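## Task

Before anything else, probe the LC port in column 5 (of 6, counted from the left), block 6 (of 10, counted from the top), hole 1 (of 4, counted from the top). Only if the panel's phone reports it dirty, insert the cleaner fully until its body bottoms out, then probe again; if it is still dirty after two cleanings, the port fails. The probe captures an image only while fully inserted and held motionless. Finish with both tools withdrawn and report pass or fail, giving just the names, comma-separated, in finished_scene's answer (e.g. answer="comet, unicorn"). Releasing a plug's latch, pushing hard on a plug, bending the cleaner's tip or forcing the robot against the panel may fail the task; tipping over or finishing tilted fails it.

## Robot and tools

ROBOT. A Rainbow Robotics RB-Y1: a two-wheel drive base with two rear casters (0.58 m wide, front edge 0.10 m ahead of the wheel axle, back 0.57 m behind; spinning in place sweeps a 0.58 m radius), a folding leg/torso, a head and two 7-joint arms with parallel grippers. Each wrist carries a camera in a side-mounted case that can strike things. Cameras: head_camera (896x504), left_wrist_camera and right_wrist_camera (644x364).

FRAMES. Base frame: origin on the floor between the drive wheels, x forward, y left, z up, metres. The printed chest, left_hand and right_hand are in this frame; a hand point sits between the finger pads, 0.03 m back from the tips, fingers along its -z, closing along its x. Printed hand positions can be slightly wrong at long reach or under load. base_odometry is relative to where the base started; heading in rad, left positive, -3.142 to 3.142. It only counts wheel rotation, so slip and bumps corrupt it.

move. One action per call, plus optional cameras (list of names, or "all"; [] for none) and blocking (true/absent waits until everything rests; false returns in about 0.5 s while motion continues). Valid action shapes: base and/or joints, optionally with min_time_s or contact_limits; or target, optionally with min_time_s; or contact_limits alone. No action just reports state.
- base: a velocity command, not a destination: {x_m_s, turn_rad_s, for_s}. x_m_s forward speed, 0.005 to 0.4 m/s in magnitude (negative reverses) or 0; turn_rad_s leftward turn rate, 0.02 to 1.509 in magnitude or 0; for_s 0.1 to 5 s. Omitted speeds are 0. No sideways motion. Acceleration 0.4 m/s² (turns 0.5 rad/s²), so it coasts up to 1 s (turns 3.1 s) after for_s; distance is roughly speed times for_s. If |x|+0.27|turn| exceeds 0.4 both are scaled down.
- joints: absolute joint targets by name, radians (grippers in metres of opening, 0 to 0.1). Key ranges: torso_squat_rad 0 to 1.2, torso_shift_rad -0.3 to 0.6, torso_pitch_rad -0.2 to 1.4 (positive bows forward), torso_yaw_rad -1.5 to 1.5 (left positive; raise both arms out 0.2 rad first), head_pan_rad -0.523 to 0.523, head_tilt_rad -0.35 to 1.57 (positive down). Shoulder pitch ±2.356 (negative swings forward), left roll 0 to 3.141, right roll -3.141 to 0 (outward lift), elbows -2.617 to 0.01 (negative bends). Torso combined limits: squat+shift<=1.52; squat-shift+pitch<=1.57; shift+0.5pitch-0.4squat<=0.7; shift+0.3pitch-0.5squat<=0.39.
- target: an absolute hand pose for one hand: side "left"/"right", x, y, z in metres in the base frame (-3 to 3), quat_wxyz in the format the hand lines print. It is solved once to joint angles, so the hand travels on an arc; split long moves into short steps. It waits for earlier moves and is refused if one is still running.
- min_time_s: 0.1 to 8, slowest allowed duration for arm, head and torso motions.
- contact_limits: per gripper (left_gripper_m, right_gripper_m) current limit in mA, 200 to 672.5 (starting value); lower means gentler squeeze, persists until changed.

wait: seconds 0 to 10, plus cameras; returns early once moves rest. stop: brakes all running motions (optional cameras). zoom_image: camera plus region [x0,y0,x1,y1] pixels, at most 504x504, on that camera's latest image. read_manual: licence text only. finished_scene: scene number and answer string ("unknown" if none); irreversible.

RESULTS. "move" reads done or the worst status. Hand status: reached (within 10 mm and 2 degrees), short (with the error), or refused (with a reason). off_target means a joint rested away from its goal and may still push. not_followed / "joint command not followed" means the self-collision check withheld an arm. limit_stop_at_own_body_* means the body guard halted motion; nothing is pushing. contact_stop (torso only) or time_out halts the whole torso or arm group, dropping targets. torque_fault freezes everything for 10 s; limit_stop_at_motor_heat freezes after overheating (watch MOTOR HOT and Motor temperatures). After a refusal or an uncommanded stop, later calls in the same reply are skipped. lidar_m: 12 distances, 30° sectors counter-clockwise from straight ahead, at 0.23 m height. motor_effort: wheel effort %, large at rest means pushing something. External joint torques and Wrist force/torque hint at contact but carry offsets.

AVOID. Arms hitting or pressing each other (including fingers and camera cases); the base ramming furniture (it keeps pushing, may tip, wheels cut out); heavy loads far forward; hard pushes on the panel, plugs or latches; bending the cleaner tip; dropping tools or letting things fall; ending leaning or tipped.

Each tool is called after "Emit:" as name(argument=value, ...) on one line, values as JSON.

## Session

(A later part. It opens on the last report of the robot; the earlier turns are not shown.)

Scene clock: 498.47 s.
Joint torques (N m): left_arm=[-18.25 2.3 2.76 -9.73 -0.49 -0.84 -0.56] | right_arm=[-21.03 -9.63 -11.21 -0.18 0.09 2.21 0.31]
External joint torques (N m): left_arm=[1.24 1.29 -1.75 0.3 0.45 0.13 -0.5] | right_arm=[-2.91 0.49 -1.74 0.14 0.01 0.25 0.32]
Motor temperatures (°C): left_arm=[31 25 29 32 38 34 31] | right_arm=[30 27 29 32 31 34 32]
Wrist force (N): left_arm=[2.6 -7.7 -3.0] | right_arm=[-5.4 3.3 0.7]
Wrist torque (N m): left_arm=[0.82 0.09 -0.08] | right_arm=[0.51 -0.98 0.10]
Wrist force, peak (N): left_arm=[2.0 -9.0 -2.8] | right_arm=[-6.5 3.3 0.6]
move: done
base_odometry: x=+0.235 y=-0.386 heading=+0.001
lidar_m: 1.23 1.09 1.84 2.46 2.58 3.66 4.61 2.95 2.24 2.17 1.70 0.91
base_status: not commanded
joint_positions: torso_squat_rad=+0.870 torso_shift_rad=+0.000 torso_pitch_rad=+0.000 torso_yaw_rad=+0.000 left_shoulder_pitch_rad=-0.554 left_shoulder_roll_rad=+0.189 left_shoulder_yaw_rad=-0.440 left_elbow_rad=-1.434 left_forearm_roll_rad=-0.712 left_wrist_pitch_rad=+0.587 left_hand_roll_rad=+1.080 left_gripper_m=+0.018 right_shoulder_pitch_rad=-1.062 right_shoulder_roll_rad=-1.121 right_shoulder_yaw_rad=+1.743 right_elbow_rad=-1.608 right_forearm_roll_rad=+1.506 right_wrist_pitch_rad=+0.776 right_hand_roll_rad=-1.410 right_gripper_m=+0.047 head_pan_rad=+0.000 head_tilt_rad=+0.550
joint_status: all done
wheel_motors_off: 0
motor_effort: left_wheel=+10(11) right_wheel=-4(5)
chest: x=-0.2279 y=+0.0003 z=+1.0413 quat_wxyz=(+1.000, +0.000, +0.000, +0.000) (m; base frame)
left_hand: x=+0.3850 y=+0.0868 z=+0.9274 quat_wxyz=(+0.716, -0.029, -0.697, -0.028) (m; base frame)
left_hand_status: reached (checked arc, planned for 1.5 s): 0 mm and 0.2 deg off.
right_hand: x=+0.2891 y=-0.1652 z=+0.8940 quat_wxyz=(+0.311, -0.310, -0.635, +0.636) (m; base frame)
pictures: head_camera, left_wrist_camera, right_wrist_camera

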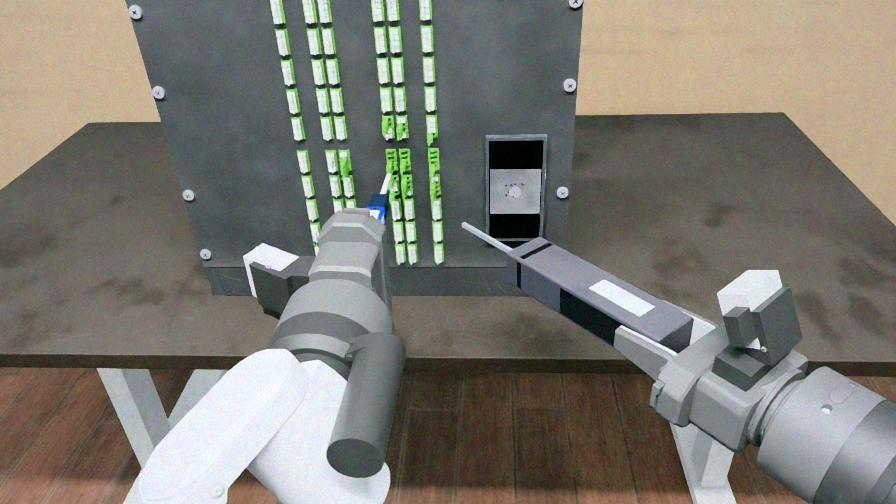

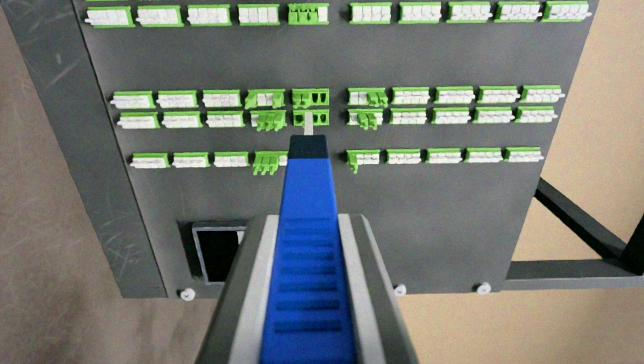

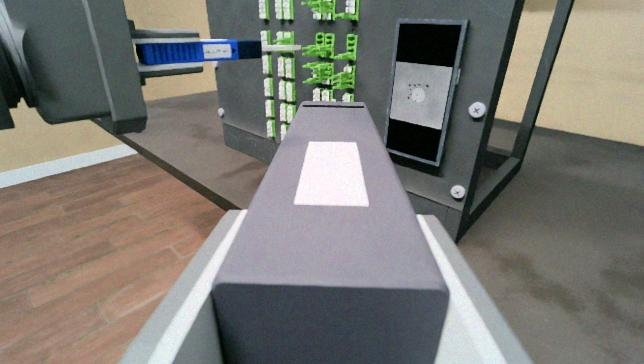

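Emit:
zoom_image(camera="left_wrist_camera", region=[70, 0, 250, 180])

Emit:
zoom_image(camera="left_wrist_camera", region=[430, 0, 610, 180])

Emit:
zoom_image(camera="left_wrist_camera", region=[230, 100, 390, 364])

Scaled by 2.800 from the camera's 644x364 image, which has a finer 1265x715 frame.

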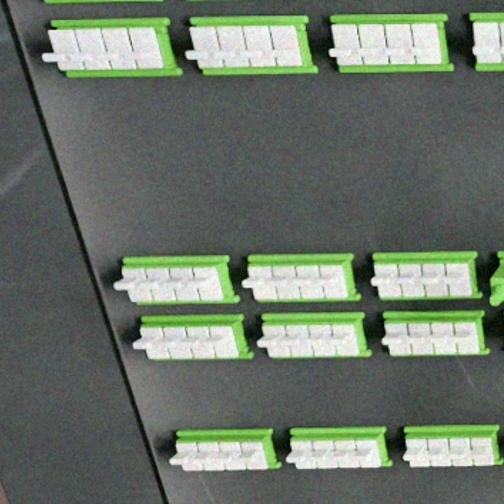

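Scaled by 2.800 from the camera's 644x364 image, which has a finer 1265x715 frame.

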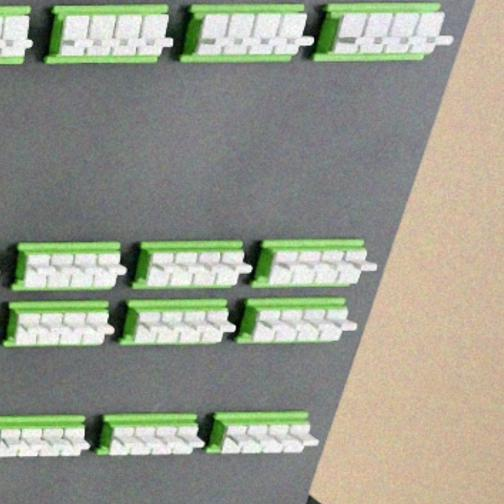

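Scaled by 1.909 from the camera's 644x364 image, which has a finer 1265x715 frame.

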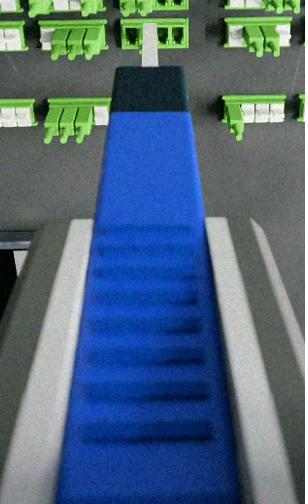

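Emit:
move(target={"side":"left","x":0.405,"y":0.0725,"z":0.9335,"quat_wxyz":[0.7110,-0.0203,-0.7026,-0.0201]}, min_time_s=2, cameras=["head_camera","right_wrist_camera","left_wrist_camera"])

Emit:
zoom_image(camera="right_wrist_camera", region=[290, 10, 350, 70])

Emit:
zoom_image(camera="head_camera", region=[370, 130, 430, 190])

Emit:
zoom_image(camera="left_wrist_camera", region=[280, 80, 360, 160])

Scene clock: 509.70 s.
Joint torques (N m): left_arm=[-22.04 -0.42 5.01 -8.99 -0.87 -0.63 0.12] | right_arm=[-20.74 -9.49 -11.32 -0.33 0.18 2.15 0.29]
External joint torques (N m): left_arm=[-1.38 -1.3 1.06 1.15 0.09 0.2 0.18] | right_arm=[-2.62 0.62 -1.85 -0.01 0.1 0.19 0.3]
Motor temperatures (°C): left_arm=[31 25 29 32 38 34 31] | right_arm=[30 27 29 32 31 34 32]
Wrist force (N): left_arm=[1.9 -8.1 -3.1] | right_arm=[-5.6 3.6 0.0]
Wrist torque (N m): left_arm=[0.89 0.00 -0.07] | right_arm=[0.50 -1.01 0.10]
Wrist force, peak (N): left_arm=[2.1 -9.1 -3.3] | right_arm=[-6.0 3.8 1.1]
move: done
base_odometry: x=+0.235 y=-0.386 heading=+0.001
lidar_m: 1.23 1.10 1.87 2.46 2.60 3.66 4.61 2.96 2.24 2.17 1.68 0.92
base_status: not commanded
joint_positions: torso_squat_rad=+0.870 torso_shift_rad=+0.000 torso_pitch_rad=+0.000 torso_yaw_rad=+0.000 left_shoulder_pitch_rad=-0.644 left_shoulder_roll_rad=+0.127 left_shoulder_yaw_rad=-0.418 left_elbow_rad=-1.290 left_forearm_roll_rad=-0.809 left_wrist_pitch_rad=+0.572 left_hand_roll_rad=+1.156 left_gripper_m=+0.018 right_shoulder_pitch_rad=-1.062 right_shoulder_roll_rad=-1.121 right_shoulder_yaw_rad=+1.743 right_elbow_rad=-1.608 right_forearm_roll_rad=+1.506 right_wrist_pitch_rad=+0.776 right_hand_roll_rad=-1.410 right_gripper_m=+0.047 head_pan_rad=+0.000 head_tilt_rad=+0.550
joint_status: all done
wheel_motors_off: 0
motor_effort: left_wheel=+10(11) right_wheel=-4(5)
chest: x=-0.2279 y=+0.0003 z=+1.0413 quat_wxyz=(+1.000, +0.000, +0.000, +0.000) (m; base frame)
left_hand: x=+0.4045 y=+0.0724 z=+0.9335 quat_wxyz=(+0.712, -0.021, -0.702, -0.021) (m; base frame)
left_hand_status: reached (checked arc, planned for 2.0 s): 0 mm and 0.2 deg off.
right_hand: x=+0.2891 y=-0.1652 z=+0.8940 quat_wxyz=(+0.311, -0.310, -0.635, +0.636) (m; base frame)
pictures: head_camera, left_wrist_camera, right_wrist_camera

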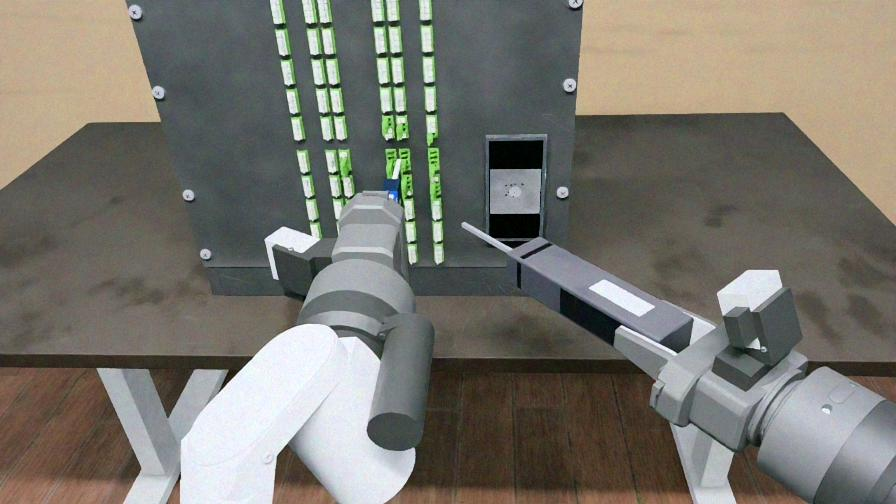

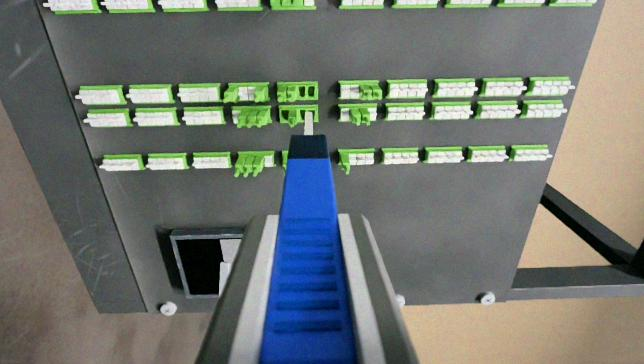

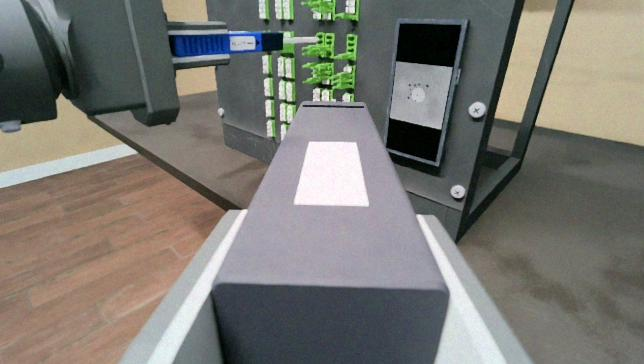

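Scaled by 8.400 from the camera's 644x364 image, which has a finer 1265x715 frame.

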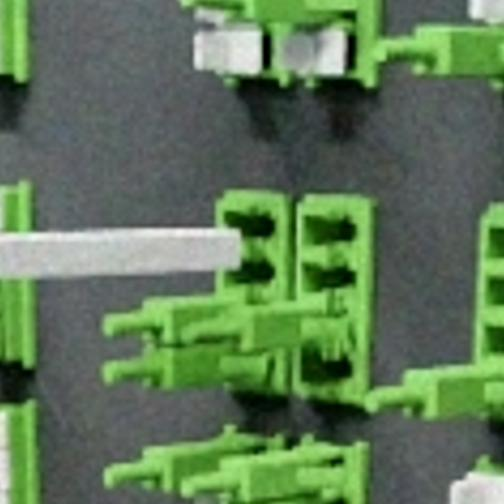

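Scaled by 8.400 from the camera's 896x504 image, which has a finer 1280x720 frame.

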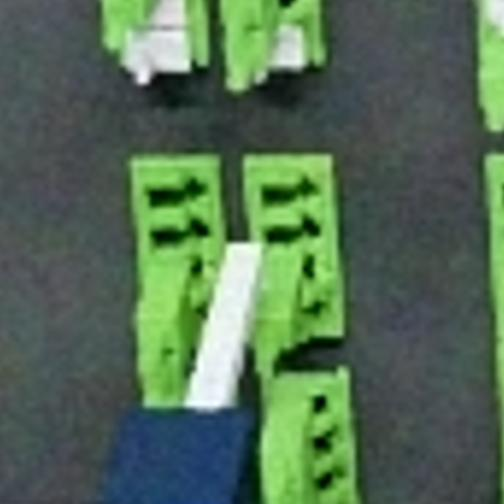

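Scaled by 6.300 from the camera's 644x364 image, which has a finer 1265x715 frame.

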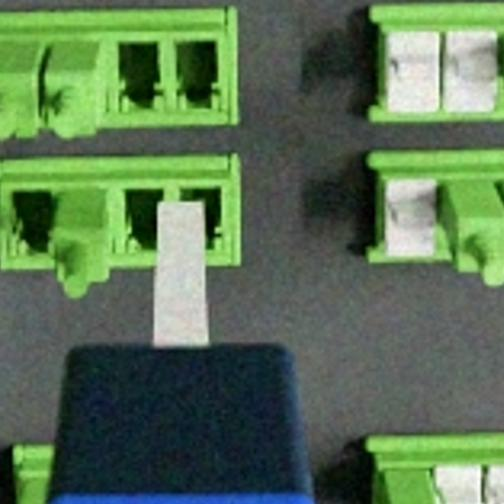

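Emit:
move(target={"side":"left","x":0.415,"y":0.0738,"z":0.933,"quat_wxyz":[0.7073,-0.0272,-0.7059,-0.0272]}, min_time_s=2, cameras=["head_camera","right_wrist_camera","left_wrist_camera"])

Emit:
zoom_image(camera="right_wrist_camera", region=[305, 20, 345, 60])

Emit:
zoom_image(camera="head_camera", region=[380, 135, 420, 175])

Emit:
zoom_image(camera="left_wrist_camera", region=[285, 90, 335, 140])

Scene clock: 514.47 s.
Joint torques (N m): left_arm=[-23.11 3.06 5.27 -8.89 -0.87 -0.62 0.16] | right_arm=[-20.96 -9.33 -11.18 -0.23 0.17 2.16 0.33]
External joint torques (N m): left_arm=[-1.92 1.69 1.33 1.25 0.02 0.11 0.22] | right_arm=[-2.85 0.78 -1.71 0.09 0.09 0.19 0.34]
Motor temperatures (°C): left_arm=[32 25 29 32 38 34 31] | right_arm=[30 27 29 32 31 34 32]
Wrist force (N): left_arm=[2.0 -8.2 -2.5] | right_arm=[-5.4 2.8 0.1]
Wrist torque (N m): left_arm=[0.87 0.02 -0.09] | right_arm=[0.57 -0.98 0.11]
Wrist force, peak (N): left_arm=[1.7 -9.3 -3.1] | right_arm=[-6.3 3.6 0.7]
move: done
base_odometry: x=+0.235 y=-0.386 heading=+0.001
lidar_m: 1.23 1.08 1.87 2.45 2.59 3.67 4.61 2.95 2.22 2.17 1.68 0.93
base_status: not commanded
joint_positions: torso_squat_rad=+0.870 torso_shift_rad=+0.000 torso_pitch_rad=+0.000 torso_yaw_rad=+0.000 left_shoulder_pitch_rad=-0.674 left_shoulder_roll_rad=+0.130 left_shoulder_yaw_rad=-0.403 left_elbow_rad=-1.222 left_forearm_roll_rad=-0.842 left_wrist_pitch_rad=+0.513 left_hand_roll_rad=+1.206 left_gripper_m=+0.018 right_shoulder_pitch_rad=-1.062 right_shoulder_roll_rad=-1.121 right_shoulder_yaw_rad=+1.743 right_elbow_rad=-1.608 right_forearm_roll_rad=+1.506 right_wrist_pitch_rad=+0.776 right_hand_roll_rad=-1.410 right_gripper_m=+0.047 head_pan_rad=+0.000 head_tilt_rad=+0.550
joint_status: all done
wheel_motors_off: 0
motor_effort: left_wheel=+9(11) right_wheel=-4(5)
chest: x=-0.2279 y=+0.0003 z=+1.0413 quat_wxyz=(+1.000, +0.000, +0.000, +0.000) (m; base frame)
left_hand: x=+0.4148 y=+0.0735 z=+0.9330 quat_wxyz=(+0.707, -0.027, -0.706, -0.027) (m; base frame)
left_hand_status: reached (checked arc, planned for 2.0 s): 0 mm and 0.1 deg off.
right_hand: x=+0.2891 y=-0.1652 z=+0.8940 quat_wxyz=(+0.311, -0.310, -0.635, +0.636) (m; base frame)
pictures: head_camera, left_wrist_camera, right_wrist_camera

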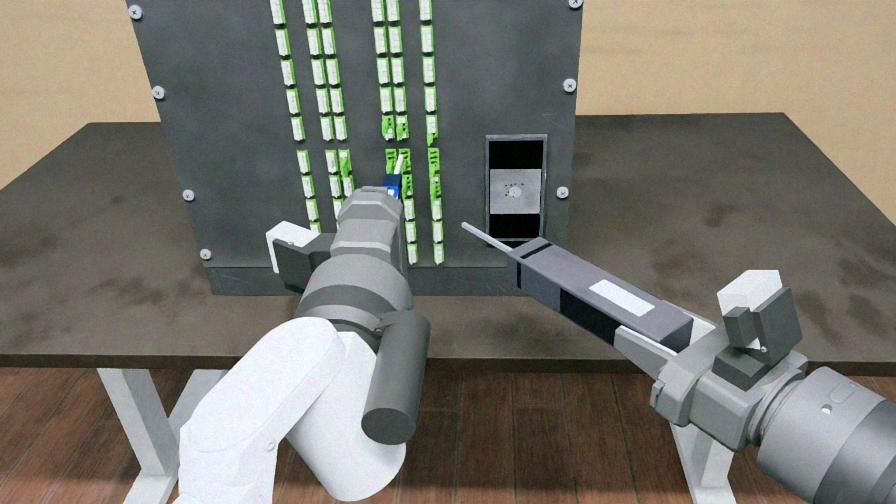

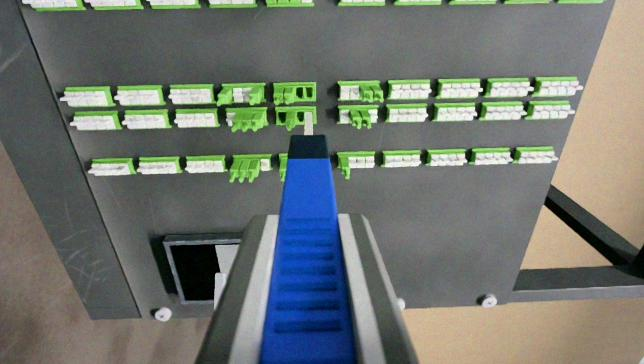

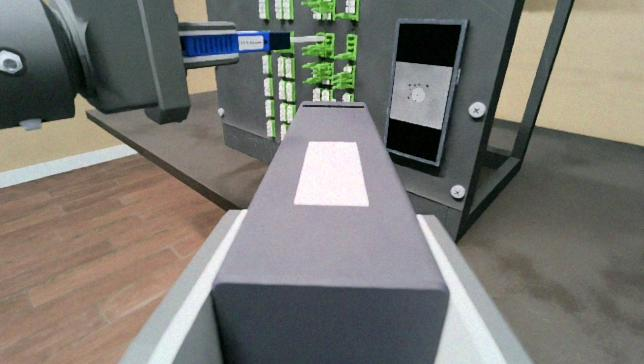

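Scaled by 12.600 from the camera's 644x364 image, which has a finer 1265x715 frame.

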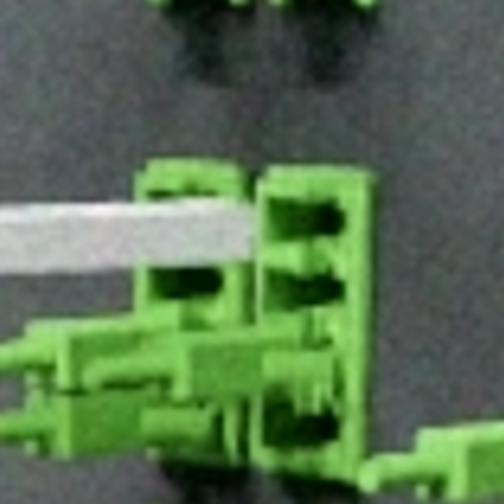

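Scaled by 12.600 from the camera's 896x504 image, which has a finer 1280x720 frame.

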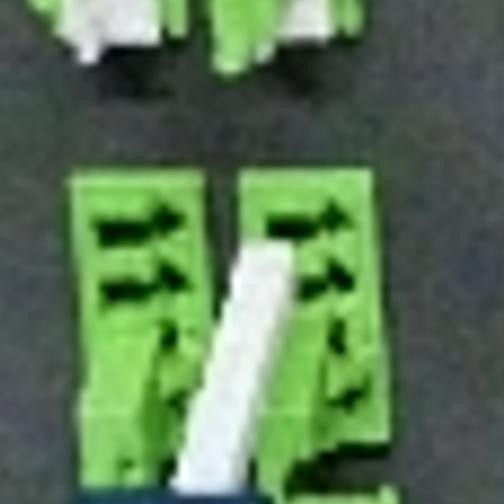

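Scaled by 10.080 from the camera's 644x364 image, which has a finer 1265x715 frame.

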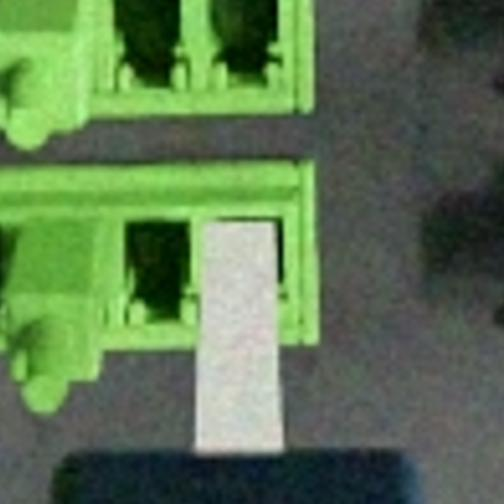

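Emit:
move(target={"side":"left","x":0.42,"y":0.0742,"z":0.9318,"quat_wxyz":[0.7029,-0.0306,-0.7099,-0.031]}, min_time_s=2, cameras=["head_camera","right_wrist_camera","left_wrist_camera"])

Emit:
zoom_image(camera="right_wrist_camera", region=[305, 20, 345, 60])

Emit:
zoom_image(camera="head_camera", region=[380, 135, 420, 175])

Emit:
zoom_image(camera="left_wrist_camera", region=[285, 90, 335, 140])

Scene clock: 521.03 s.
Joint torques (N m): left_arm=[-25.39 0.25 5.29 -9.55 -0.98 -0.82 0.16] | right_arm=[-20.79 -9.14 -11.29 -0.3 0.06 2.15 0.32]
External joint torques (N m): left_arm=[-3.97 -1.34 1.41 0.61 -0.15 -0.17 0.22] | right_arm=[-2.67 0.97 -1.82 0.03 -0.01 0.19 0.32]
Motor temperatures (°C): left_arm=[32 25 28 32 38 34 31] | right_arm=[30 27 29 32 31 34 32]
Wrist force (N): left_arm=[0.6 -8.1 1.9] | right_arm=[-5.1 3.3 1.1]
Wrist torque (N m): left_arm=[1.03 0.16 -0.07] | right_arm=[0.54 -0.97 0.10]
Wrist force, peak (N): left_arm=[3.1 -8.9 -3.0] | right_arm=[-6.2 3.3 1.2]
move: done
base_odometry: x=+0.235 y=-0.386 heading=+0.001
lidar_m: 1.23 1.09 1.86 2.45 2.59 3.67 4.60 2.95 2.24 2.18 1.67 0.92
base_status: not commanded
joint_positions: torso_squat_rad=+0.870 torso_shift_rad=+0.000 torso_pitch_rad=+0.000 torso_yaw_rad=+0.000 left_shoulder_pitch_rad=-0.686 left_shoulder_roll_rad=+0.130 left_shoulder_yaw_rad=-0.394 left_elbow_rad=-1.184 left_forearm_roll_rad=-0.877 left_wrist_pitch_rad=+0.477 left_hand_roll_rad=+1.244 left_gripper_m=+0.018 right_shoulder_pitch_rad=-1.062 right_shoulder_roll_rad=-1.121 right_shoulder_yaw_rad=+1.743 right_elbow_rad=-1.608 right_forearm_roll_rad=+1.506 right_wrist_pitch_rad=+0.776 right_hand_roll_rad=-1.410 right_gripper_m=+0.047 head_pan_rad=+0.000 head_tilt_rad=+0.550
joint_status: all done
wheel_motors_off: 0
motor_effort: left_wheel=+10(11) right_wheel=-5(5)
chest: x=-0.2280 y=+0.0003 z=+1.0413 quat_wxyz=(+1.000, +0.000, +0.000, +0.000) (m; base frame)
left_hand: x=+0.4194 y=+0.0743 z=+0.9314 quat_wxyz=(+0.705, -0.031, -0.708, -0.032) (m; base frame)
left_hand_status: reached (checked arc, planned for 2.0 s): 1 mm and 0.3 deg off.
right_hand: x=+0.2891 y=-0.1652 z=+0.8941 quat_wxyz=(+0.311, -0.310, -0.635, +0.636) (m; base frame)
pictures: head_camera, left_wrist_camera, right_wrist_camera

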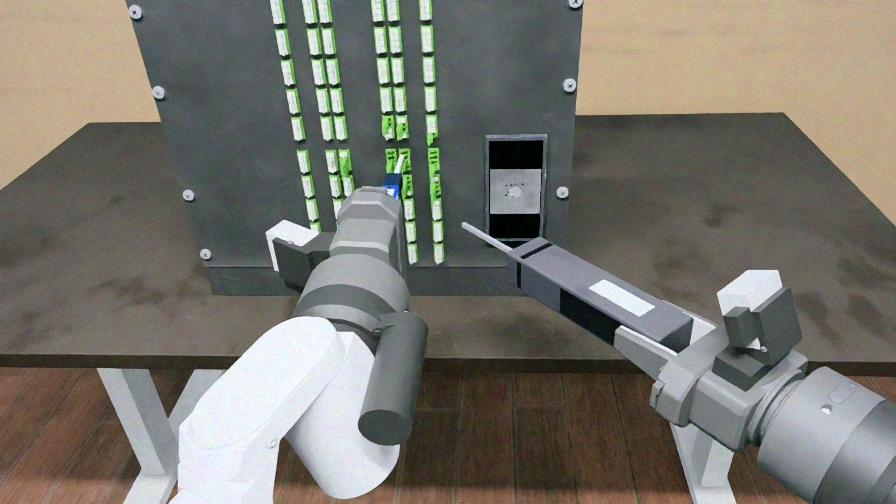

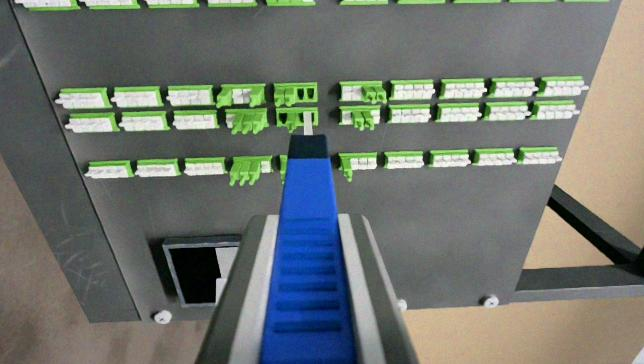

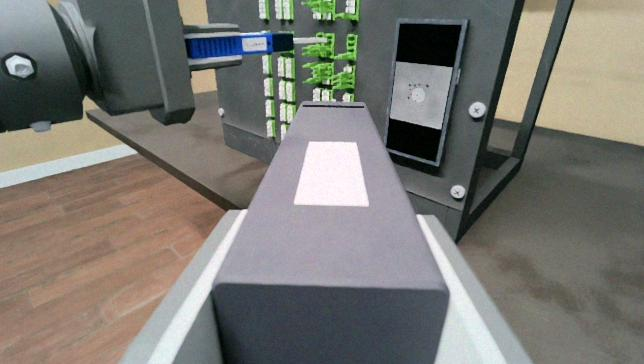

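Scaled by 12.600 from the camera's 644x364 image, which has a finer 1265x715 frame.

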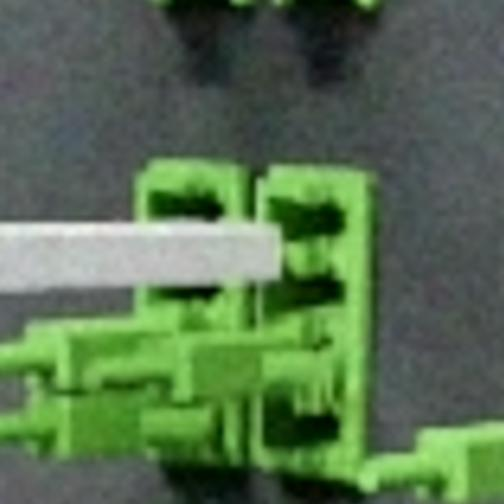

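Scaled by 12.600 from the camera's 896x504 image, which has a finer 1280x720 frame.

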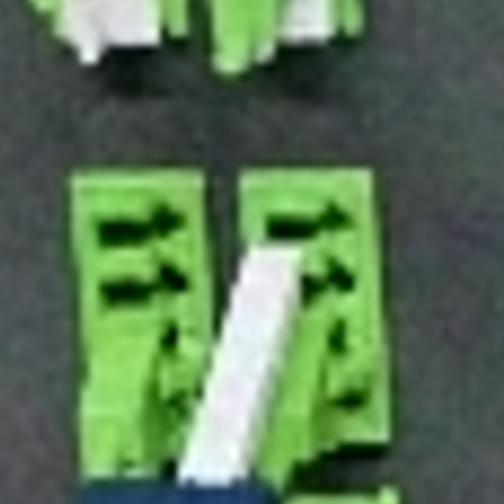

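Scaled by 10.080 from the camera's 644x364 image, which has a finer 1265x715 frame.

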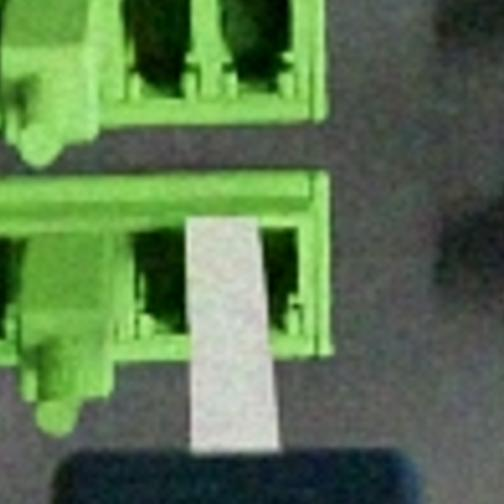

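Emit:
move(target={"side":"left","x":0.412,"y":0.0744,"z":0.9318,"quat_wxyz":[0.7029,-0.0306,-0.7099,-0.031]}, min_time_s=1, cameras=["head_camera","right_wrist_camera","left_wrist_camera"])

Emit:
zoom_image(camera="right_wrist_camera", region=[305, 20, 345, 60])

Emit:
zoom_image(camera="head_camera", region=[380, 135, 420, 175])

Emit:
zoom_image(camera="left_wrist_camera", region=[285, 90, 335, 140])

Emit:
zoom_image(camera="right_wrist_camera", region=[240, 10, 350, 80])

Scene clock: 525.20 s.
Joint torques (N m): left_arm=[-19.87 2.66 2 -9.99 -0.26 -0.21 -0.5] | right_arm=[-20.59 -9.56 -11.08 -0.28 0.23 2.15 0.32]
External joint torques (N m): left_arm=[1.16 1.36 -1.92 0.18 0.6 0.48 -0.44] | right_arm=[-2.47 0.56 -1.61 0.04 0.16 0.18 0.33]
Motor temperatures (°C): left_arm=[32 25 28 32 38 34 31] | right_arm=[30 27 29 32 31 34 32]
Wrist force (N): left_arm=[2.6 -8.5 -3.3] | right_arm=[-4.8 3.4 0.5]
Wrist torque (N m): left_arm=[0.89 0.09 -0.10] | right_arm=[0.55 -0.91 0.10]
Wrist force, peak (N): left_arm=[2.7 -8.9 -3.2] | right_arm=[-6.1 3.2 1.3]
move: done
base_odometry: x=+0.235 y=-0.386 heading=+0.001
lidar_m: 1.24 1.09 1.87 2.45 2.59 3.68 4.61 2.96 2.23 2.17 1.68 0.92
base_status: not commanded
joint_positions: torso_squat_rad=+0.870 torso_shift_rad=+0.000 torso_pitch_rad=+0.000 torso_yaw_rad=+0.000 left_shoulder_pitch_rad=-0.659 left_shoulder_roll_rad=+0.132 left_shoulder_yaw_rad=-0.401 left_elbow_rad=-1.229 left_forearm_roll_rad=-0.872 left_wrist_pitch_rad=+0.492 left_hand_roll_rad=+1.229 left_gripper_m=+0.018 right_shoulder_pitch_rad=-1.062 right_shoulder_roll_rad=-1.121 right_shoulder_yaw_rad=+1.743 right_elbow_rad=-1.608 right_forearm_roll_rad=+1.506 right_wrist_pitch_rad=+0.776 right_hand_roll_rad=-1.410 right_gripper_m=+0.047 head_pan_rad=+0.000 head_tilt_rad=+0.550
joint_status: all done
wheel_motors_off: 0
motor_effort: left_wheel=+9(11) right_wheel=-4(5)
chest: x=-0.2280 y=+0.0003 z=+1.0413 quat_wxyz=(+1.000, +0.000, +0.000, +0.000) (m; base frame)
left_hand: x=+0.4126 y=+0.0741 z=+0.9322 quat_wxyz=(+0.703, -0.031, -0.710, -0.031) (m; base frame)
left_hand_status: reached (checked arc, planned for 1.0 s): 1 mm and 0.1 deg off.
right_hand: x=+0.2891 y=-0.1652 z=+0.8941 quat_wxyz=(+0.311, -0.310, -0.635, +0.636) (m; base frame)
pictures: head_camera, left_wrist_camera, right_wrist_camera

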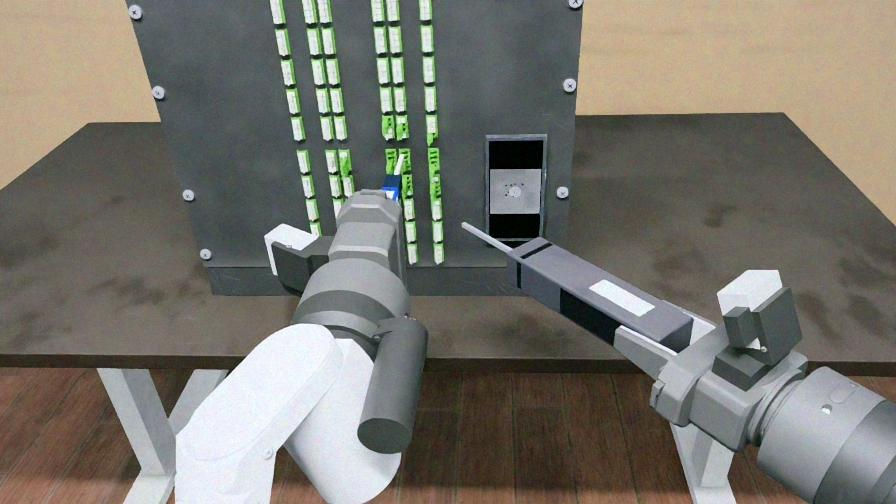

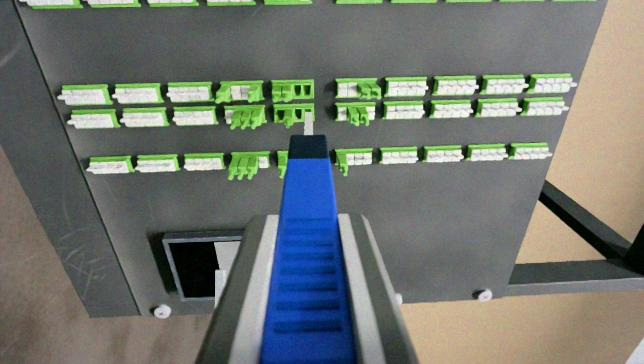

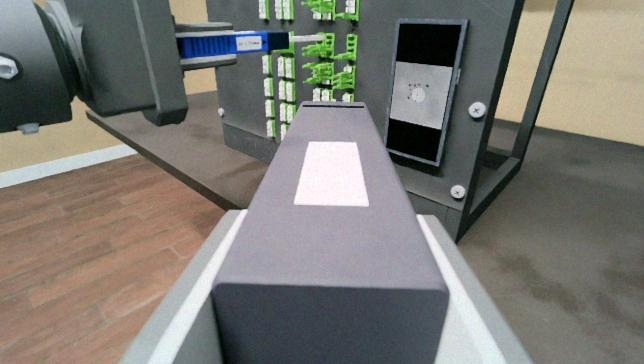

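Scaled by 12.600 from the camera's 644x364 image, which has a finer 1265x715 frame.

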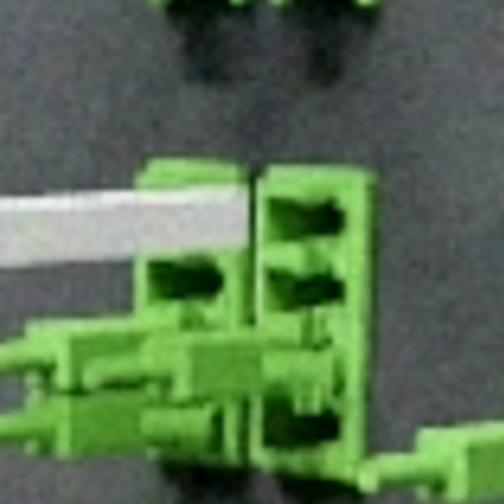

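Scaled by 12.600 from the camera's 896x504 image, which has a finer 1280x720 frame.

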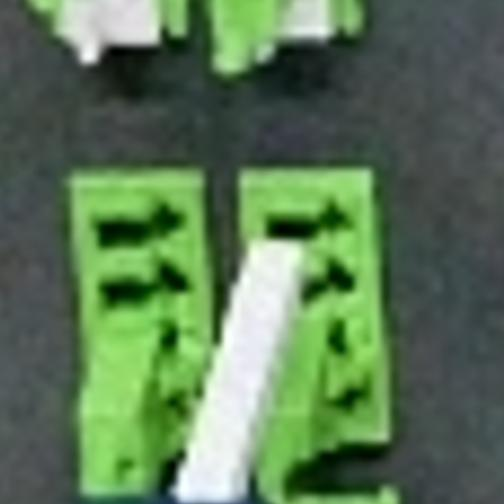

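Scaled by 10.080 from the camera's 644x364 image, which has a finer 1265x715 frame.

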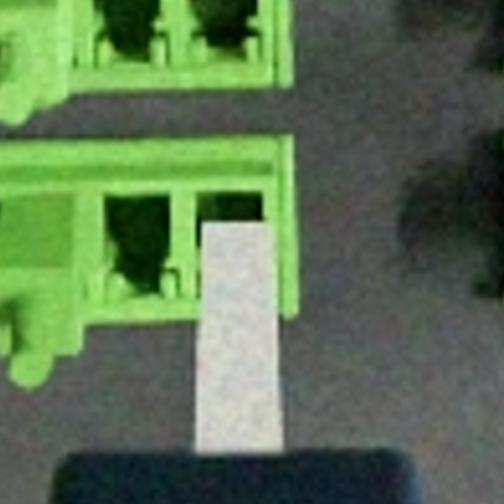

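Scaled by 4.582 from the camera's 644x364 image, which has a finer 1265x715 frame.

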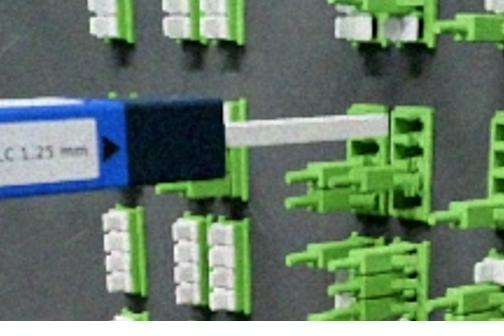

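Emit:
move(target={"side":"left","x":0.416,"y":0.0739,"z":0.9311,"quat_wxyz":[0.7029,-0.0306,-0.7099,-0.031]}, min_time_s=1.5, cameras=["head_camera","right_wrist_camera","left_wrist_camera"])

Emit:
zoom_image(camera="right_wrist_camera", region=[305, 20, 345, 60])

Emit:
zoom_image(camera="head_camera", region=[380, 135, 420, 175])

Emit:
zoom_image(camera="left_wrist_camera", region=[285, 90, 335, 140])

Scene clock: 530.53 s.
Joint torques (N m): left_arm=[-22.59 -0.1 5.42 -9.19 -0.87 -0.59 0.14] | right_arm=[-21.2 -9.5 -11.36 -0.37 0.22 2.26 0.16]
External joint torques (N m): left_arm=[-1.39 -1.51 1.55 0.99 -0.03 0.07 0.19] | right_arm=[-3.08 0.62 -1.89 -0.04 0.15 0.29 0.17]
Motor temperatures (°C): left_arm=[32 25 28 32 38 34 31] | right_arm=[30 27 29 32 31 34 32]
Wrist force (N): left_arm=[2.2 -8.6 -2.7] | right_arm=[-5.5 3.2 1.0]
Wrist torque (N m): left_arm=[0.93 0.04 -0.11] | right_arm=[0.52 -1.01 0.10]
Wrist force, peak (N): left_arm=[2.6 -8.6 -3.9] | right_arm=[-5.7 4.1 0.7]
move: done
base_odometry: x=+0.235 y=-0.386 heading=+0.001
lidar_m: 1.23 1.09 1.86 2.45 2.59 3.66 4.60 2.95 2.23 2.17 1.69 0.92
base_status: not commanded
joint_positions: torso_squat_rad=+0.870 torso_shift_rad=+0.000 torso_pitch_rad=+0.000 torso_yaw_rad=+0.000 left_shoulder_pitch_rad=-0.671 left_shoulder_roll_rad=+0.129 left_shoulder_yaw_rad=-0.396 left_elbow_rad=-1.205 left_forearm_roll_rad=-0.884 left_wrist_pitch_rad=+0.482 left_hand_roll_rad=+1.242 left_gripper_m=+0.018 right_shoulder_pitch_rad=-1.062 right_shoulder_roll_rad=-1.121 right_shoulder_yaw_rad=+1.743 right_elbow_rad=-1.608 right_forearm_roll_rad=+1.506 right_wrist_pitch_rad=+0.776 right_hand_roll_rad=-1.410 right_gripper_m=+0.047 head_pan_rad=+0.000 head_tilt_rad=+0.550
joint_status: all done
wheel_motors_off: 0
motor_effort: left_wheel=+9(12) right_wheel=-4(5)
chest: x=-0.2280 y=+0.0003 z=+1.0413 quat_wxyz=(+1.000, +0.000, +0.000, +0.000) (m; base frame)
left_hand: x=+0.4158 y=+0.0740 z=+0.9311 quat_wxyz=(+0.703, -0.031, -0.710, -0.031) (m; base frame)
left_hand_status: reached (checked arc, planned for 1.5 s): 0 mm and 0.0 deg off.
right_hand: x=+0.2891 y=-0.1652 z=+0.8941 quat_wxyz=(+0.311, -0.310, -0.635, +0.636) (m; base frame)
pictures: head_camera, left_wrist_camera, right_wrist_camera

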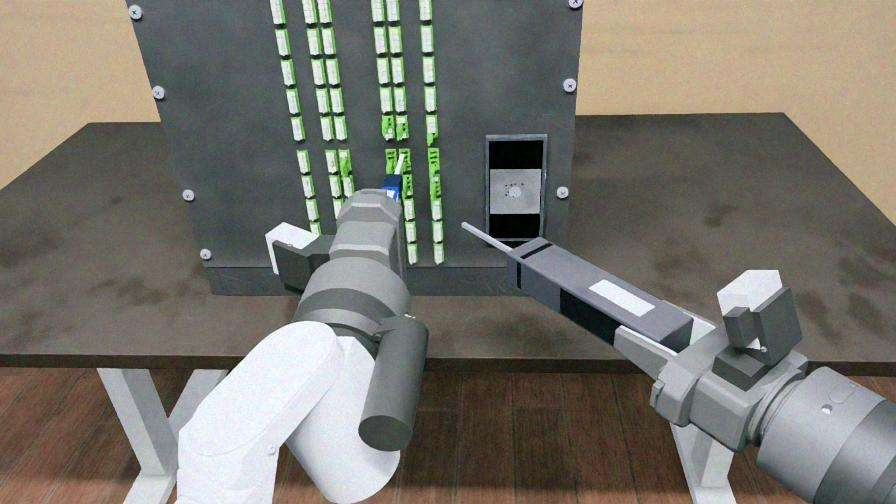

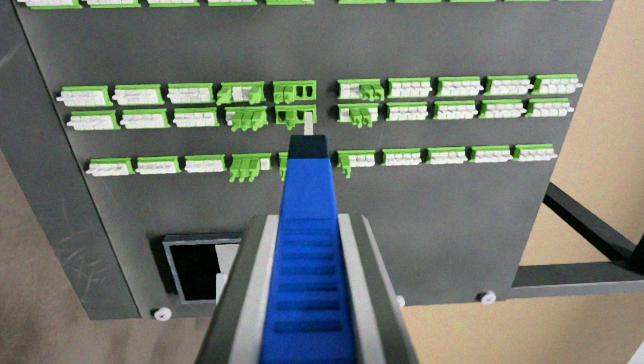

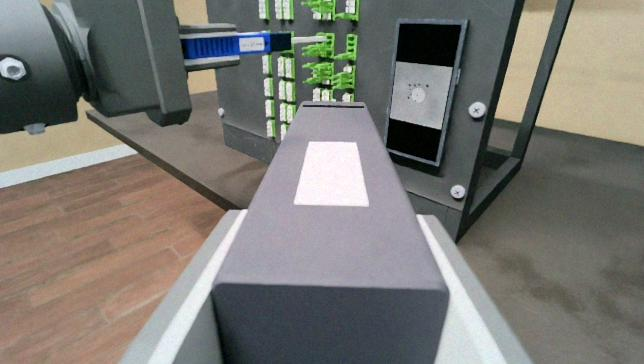

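Scaled by 12.600 from the camera's 644x364 image, which has a finer 1265x715 frame.

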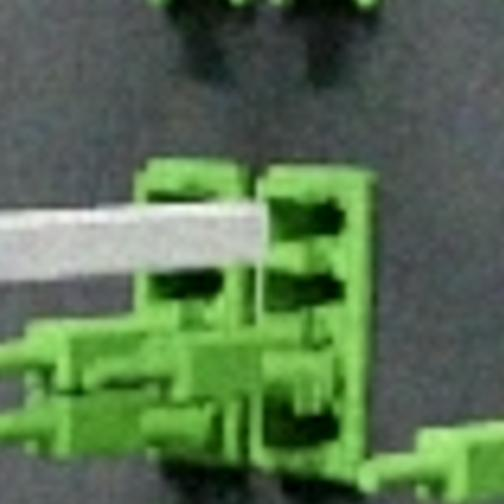

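Scaled by 12.600 from the camera's 896x504 image, which has a finer 1280x720 frame.

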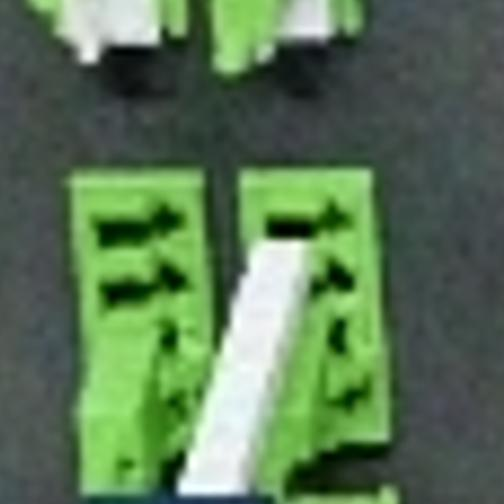

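Scaled by 10.080 from the camera's 644x364 image, which has a finer 1265x715 frame.

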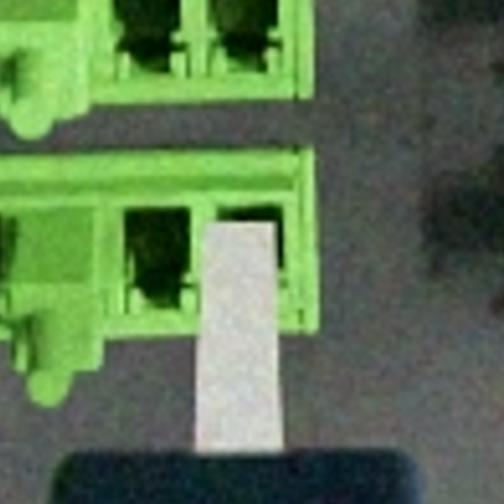

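Emit:
move(target={"side":"left","x":0.416,"y":0.0738,"z":0.9319,"quat_wxyz":[0.7029,-0.0306,-0.7099,-0.031]}, min_time_s=0.8, cameras=[])

Emit:
move(target={"side":"left","x":0.4185,"y":0.0738,"z":0.9319,"quat_wxyz":[0.7029,-0.0306,-0.7099,-0.031]}, min_time_s=0.8, cameras=["head_camera","right_wrist_camera","left_wrist_camera"])

Emit:
zoom_image(camera="right_wrist_camera", region=[305, 20, 345, 60])

Emit:
zoom_image(camera="head_camera", region=[380, 135, 420, 175])

Emit:
zoom_image(camera="left_wrist_camera", region=[285, 90, 335, 140])

Scene clock: 533.77 s.
Joint torques (N m): left_arm=[-22.58 1.6 3.91 -9.66 -0.62 -0.31 -0.22] | right_arm=[-20.92 -9.64 -10.97 -0.43 0.26 2.23 0.32]
External joint torques (N m): left_arm=[-1.38 0.2 0.04 0.52 0.23 0.35 -0.16] | right_arm=[-2.8 0.48 -1.5 -0.11 0.19 0.27 0.32]
Motor temperatures (°C): left_arm=[32 25 28 32 38 34 31] | right_arm=[30 27 29 32 31 34 32]
Wrist force (N): left_arm=[1.9 -7.4 -2.5] | right_arm=[-5.5 3.1 0.5]
Wrist torque (N m): left_arm=[0.76 -0.01 -0.08] | right_arm=[0.56 -1.03 0.10]
Wrist force, peak (N): left_arm=[2.2 -9.0 -3.0] | right_arm=[-6.1 3.7 0.8]
move: done
base_odometry: x=+0.235 y=-0.386 heading=+0.001
lidar_m: 1.23 1.08 1.86 2.46 2.58 3.67 4.60 2.95 2.24 2.17 1.70 0.93
base_status: not commanded
joint_positions: torso_squat_rad=+0.870 torso_shift_rad=+0.000 torso_pitch_rad=+0.000 torso_yaw_rad=+0.000 left_shoulder_pitch_rad=-0.671 left_shoulder_roll_rad=+0.129 left_shoulder_yaw_rad=-0.396 left_elbow_rad=-1.205 left_forearm_roll_rad=-0.884 left_wrist_pitch_rad=+0.482 left_hand_roll_rad=+1.242 left_gripper_m=+0.018 right_shoulder_pitch_rad=-1.062 right_shoulder_roll_rad=-1.121 right_shoulder_yaw_rad=+1.743 right_elbow_rad=-1.608 right_forearm_roll_rad=+1.506 right_wrist_pitch_rad=+0.776 right_hand_roll_rad=-1.410 right_gripper_m=+0.047 head_pan_rad=+0.000 head_tilt_rad=+0.550
joint_status: all done
wheel_motors_off: 0
motor_effort: left_wheel=+10(10) right_wheel=-4(5)
chest: x=-0.2280 y=+0.0003 z=+1.0413 quat_wxyz=(+1.000, +0.000, +0.000, +0.000) (m; base frame)
left_hand: x=+0.4158 y=+0.0740 z=+0.9312 quat_wxyz=(+0.703, -0.031, -0.710, -0.031) (m; base frame)
left_hand_status: reached (checked arc, planned for 0.8 s): 1 mm and 0.0 deg off.
right_hand: x=+0.2891 y=-0.1652 z=+0.8941 quat_wxyz=(+0.311, -0.310, -0.635, +0.636) (m; base frame)
pictures: none
No camera images: "cameras" was empty.

Scene clock: 534.90 s.
Joint torques (N m): left_arm=[-23.12 0.16 5.08 -9.09 -0.74 -0.5 0.1] | right_arm=[-21.25 -9.7 -11.29 -0.23 0.27 2.17 0.33]
External joint torques (N m): left_arm=[-1.77 -1.34 1.23 1.09 0.1 0.14 0.16] | right_arm=[-3.13 0.42 -1.82 0.1 0.19 0.2 0.33]
Motor temperatures (°C): left_arm=[32 25 28 32 38 34 31] | right_arm=[30 27 29 32 31 34 32]
Wrist force (N): left_arm=[1.7 -8.1 -2.8] | right_arm=[-5.4 3.3 0.9]
Wrist torque (N m): left_arm=[0.87 0.01 -0.09] | right_arm=[0.52 -0.99 0.11]
Wrist force, peak (N): left_arm=[2.0 -8.6 -4.0] | right_arm=[-6.0 3.7 0.6]
move: done
base_odometry: x=+0.235 y=-0.386 heading=+0.001
lidar_m: 1.23 1.09 1.86 2.45 2.60 3.66 4.60 2.96 2.24 2.17 1.69 0.92
base_status: not commanded
joint_positions: torso_squat_rad=+0.870 torso_shift_rad=+0.000 torso_pitch_rad=+0.000 torso_yaw_rad=+0.000 left_shoulder_pitch_rad=-0.681 left_shoulder_roll_rad=+0.127 left_shoulder_yaw_rad=-0.392 left_elbow_rad=-1.189 left_forearm_roll_rad=-0.889 left_wrist_pitch_rad=+0.477 left_hand_roll_rad=+1.250 left_gripper_m=+0.018 right_shoulder_pitch_rad=-1.062 right_shoulder_roll_rad=-1.121 right_shoulder_yaw_rad=+1.743 right_elbow_rad=-1.608 right_forearm_roll_rad=+1.506 right_wrist_pitch_rad=+0.776 right_hand_roll_rad=-1.410 right_gripper_m=+0.047 head_pan_rad=+0.000 head_tilt_rad=+0.550
joint_status: all done
wheel_motors_off: 0
motor_effort: left_wheel=+9(11) right_wheel=-4(5)
chest: x=-0.2280 y=+0.0003 z=+1.0413 quat_wxyz=(+1.000, +0.000, +0.000, +0.000) (m; base frame)
left_hand: x=+0.4184 y=+0.0739 z=+0.9320 quat_wxyz=(+0.703, -0.031, -0.710, -0.031) (m; base frame)
left_hand_status: reached (checked arc, planned for 0.8 s): 0 mm and 0.0 deg off.
right_hand: x=+0.2891 y=-0.1652 z=+0.8941 quat_wxyz=(+0.311, -0.310, -0.635, +0.636) (m; base frame)
pictures: head_camera, left_wrist_camera, right_wrist_camera

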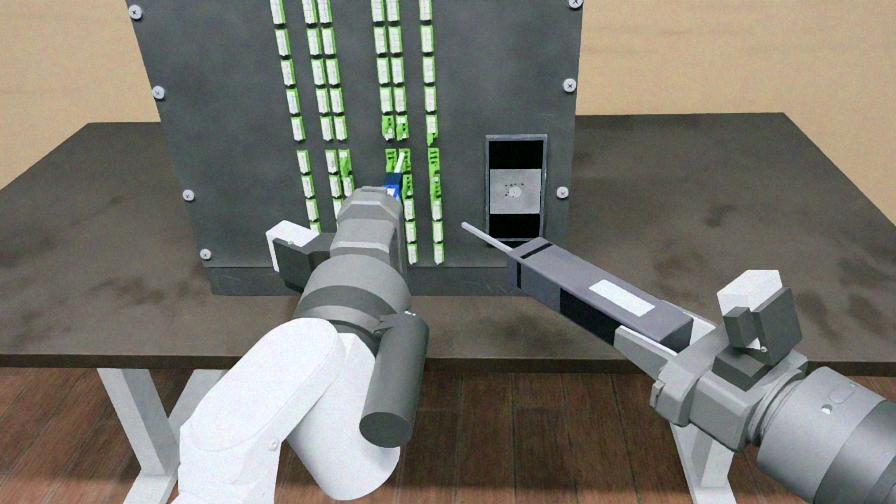

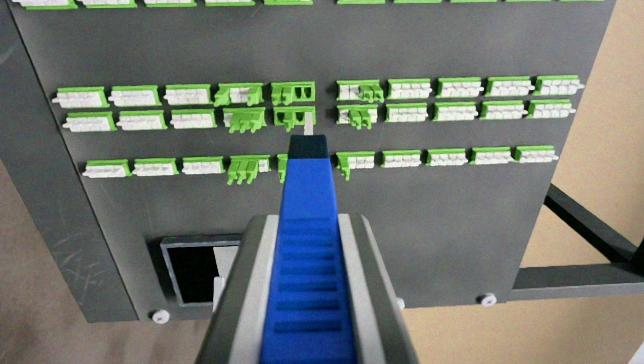

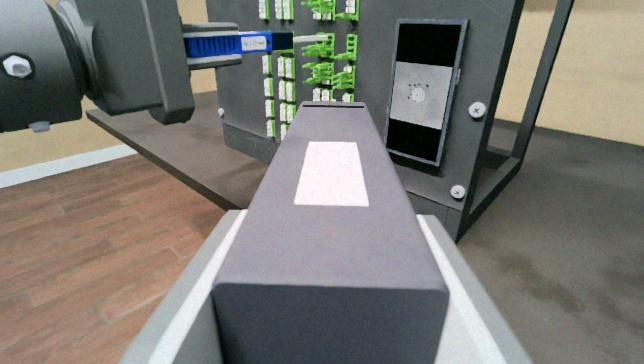

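Scaled by 12.600 from the camera's 644x364 image, which has a finer 1265x715 frame.

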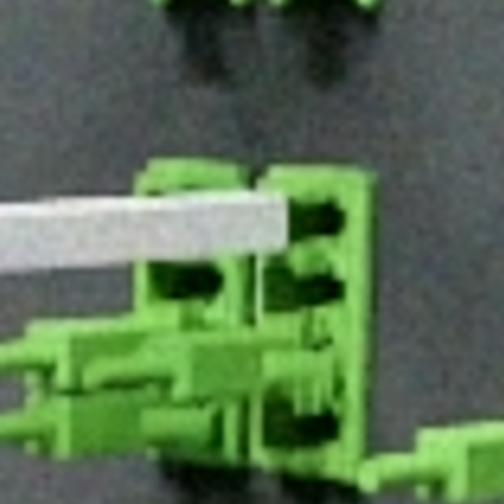

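Scaled by 12.600 from the camera's 896x504 image, which has a finer 1280x720 frame.

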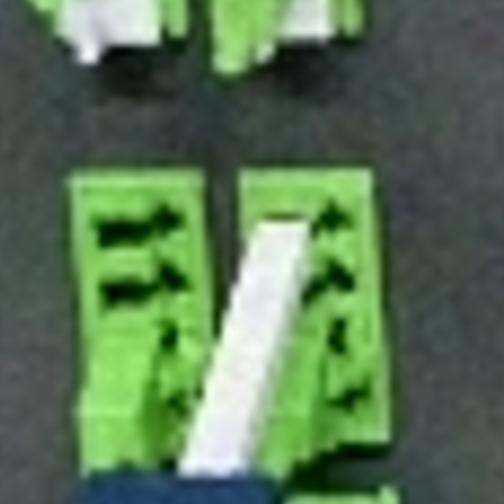

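Scaled by 10.080 from the camera's 644x364 image, which has a finer 1265x715 frame.

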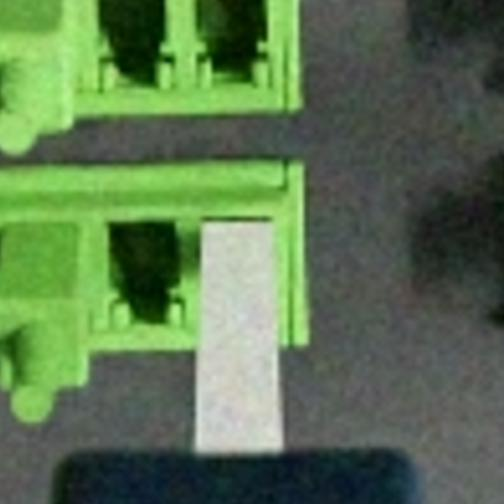

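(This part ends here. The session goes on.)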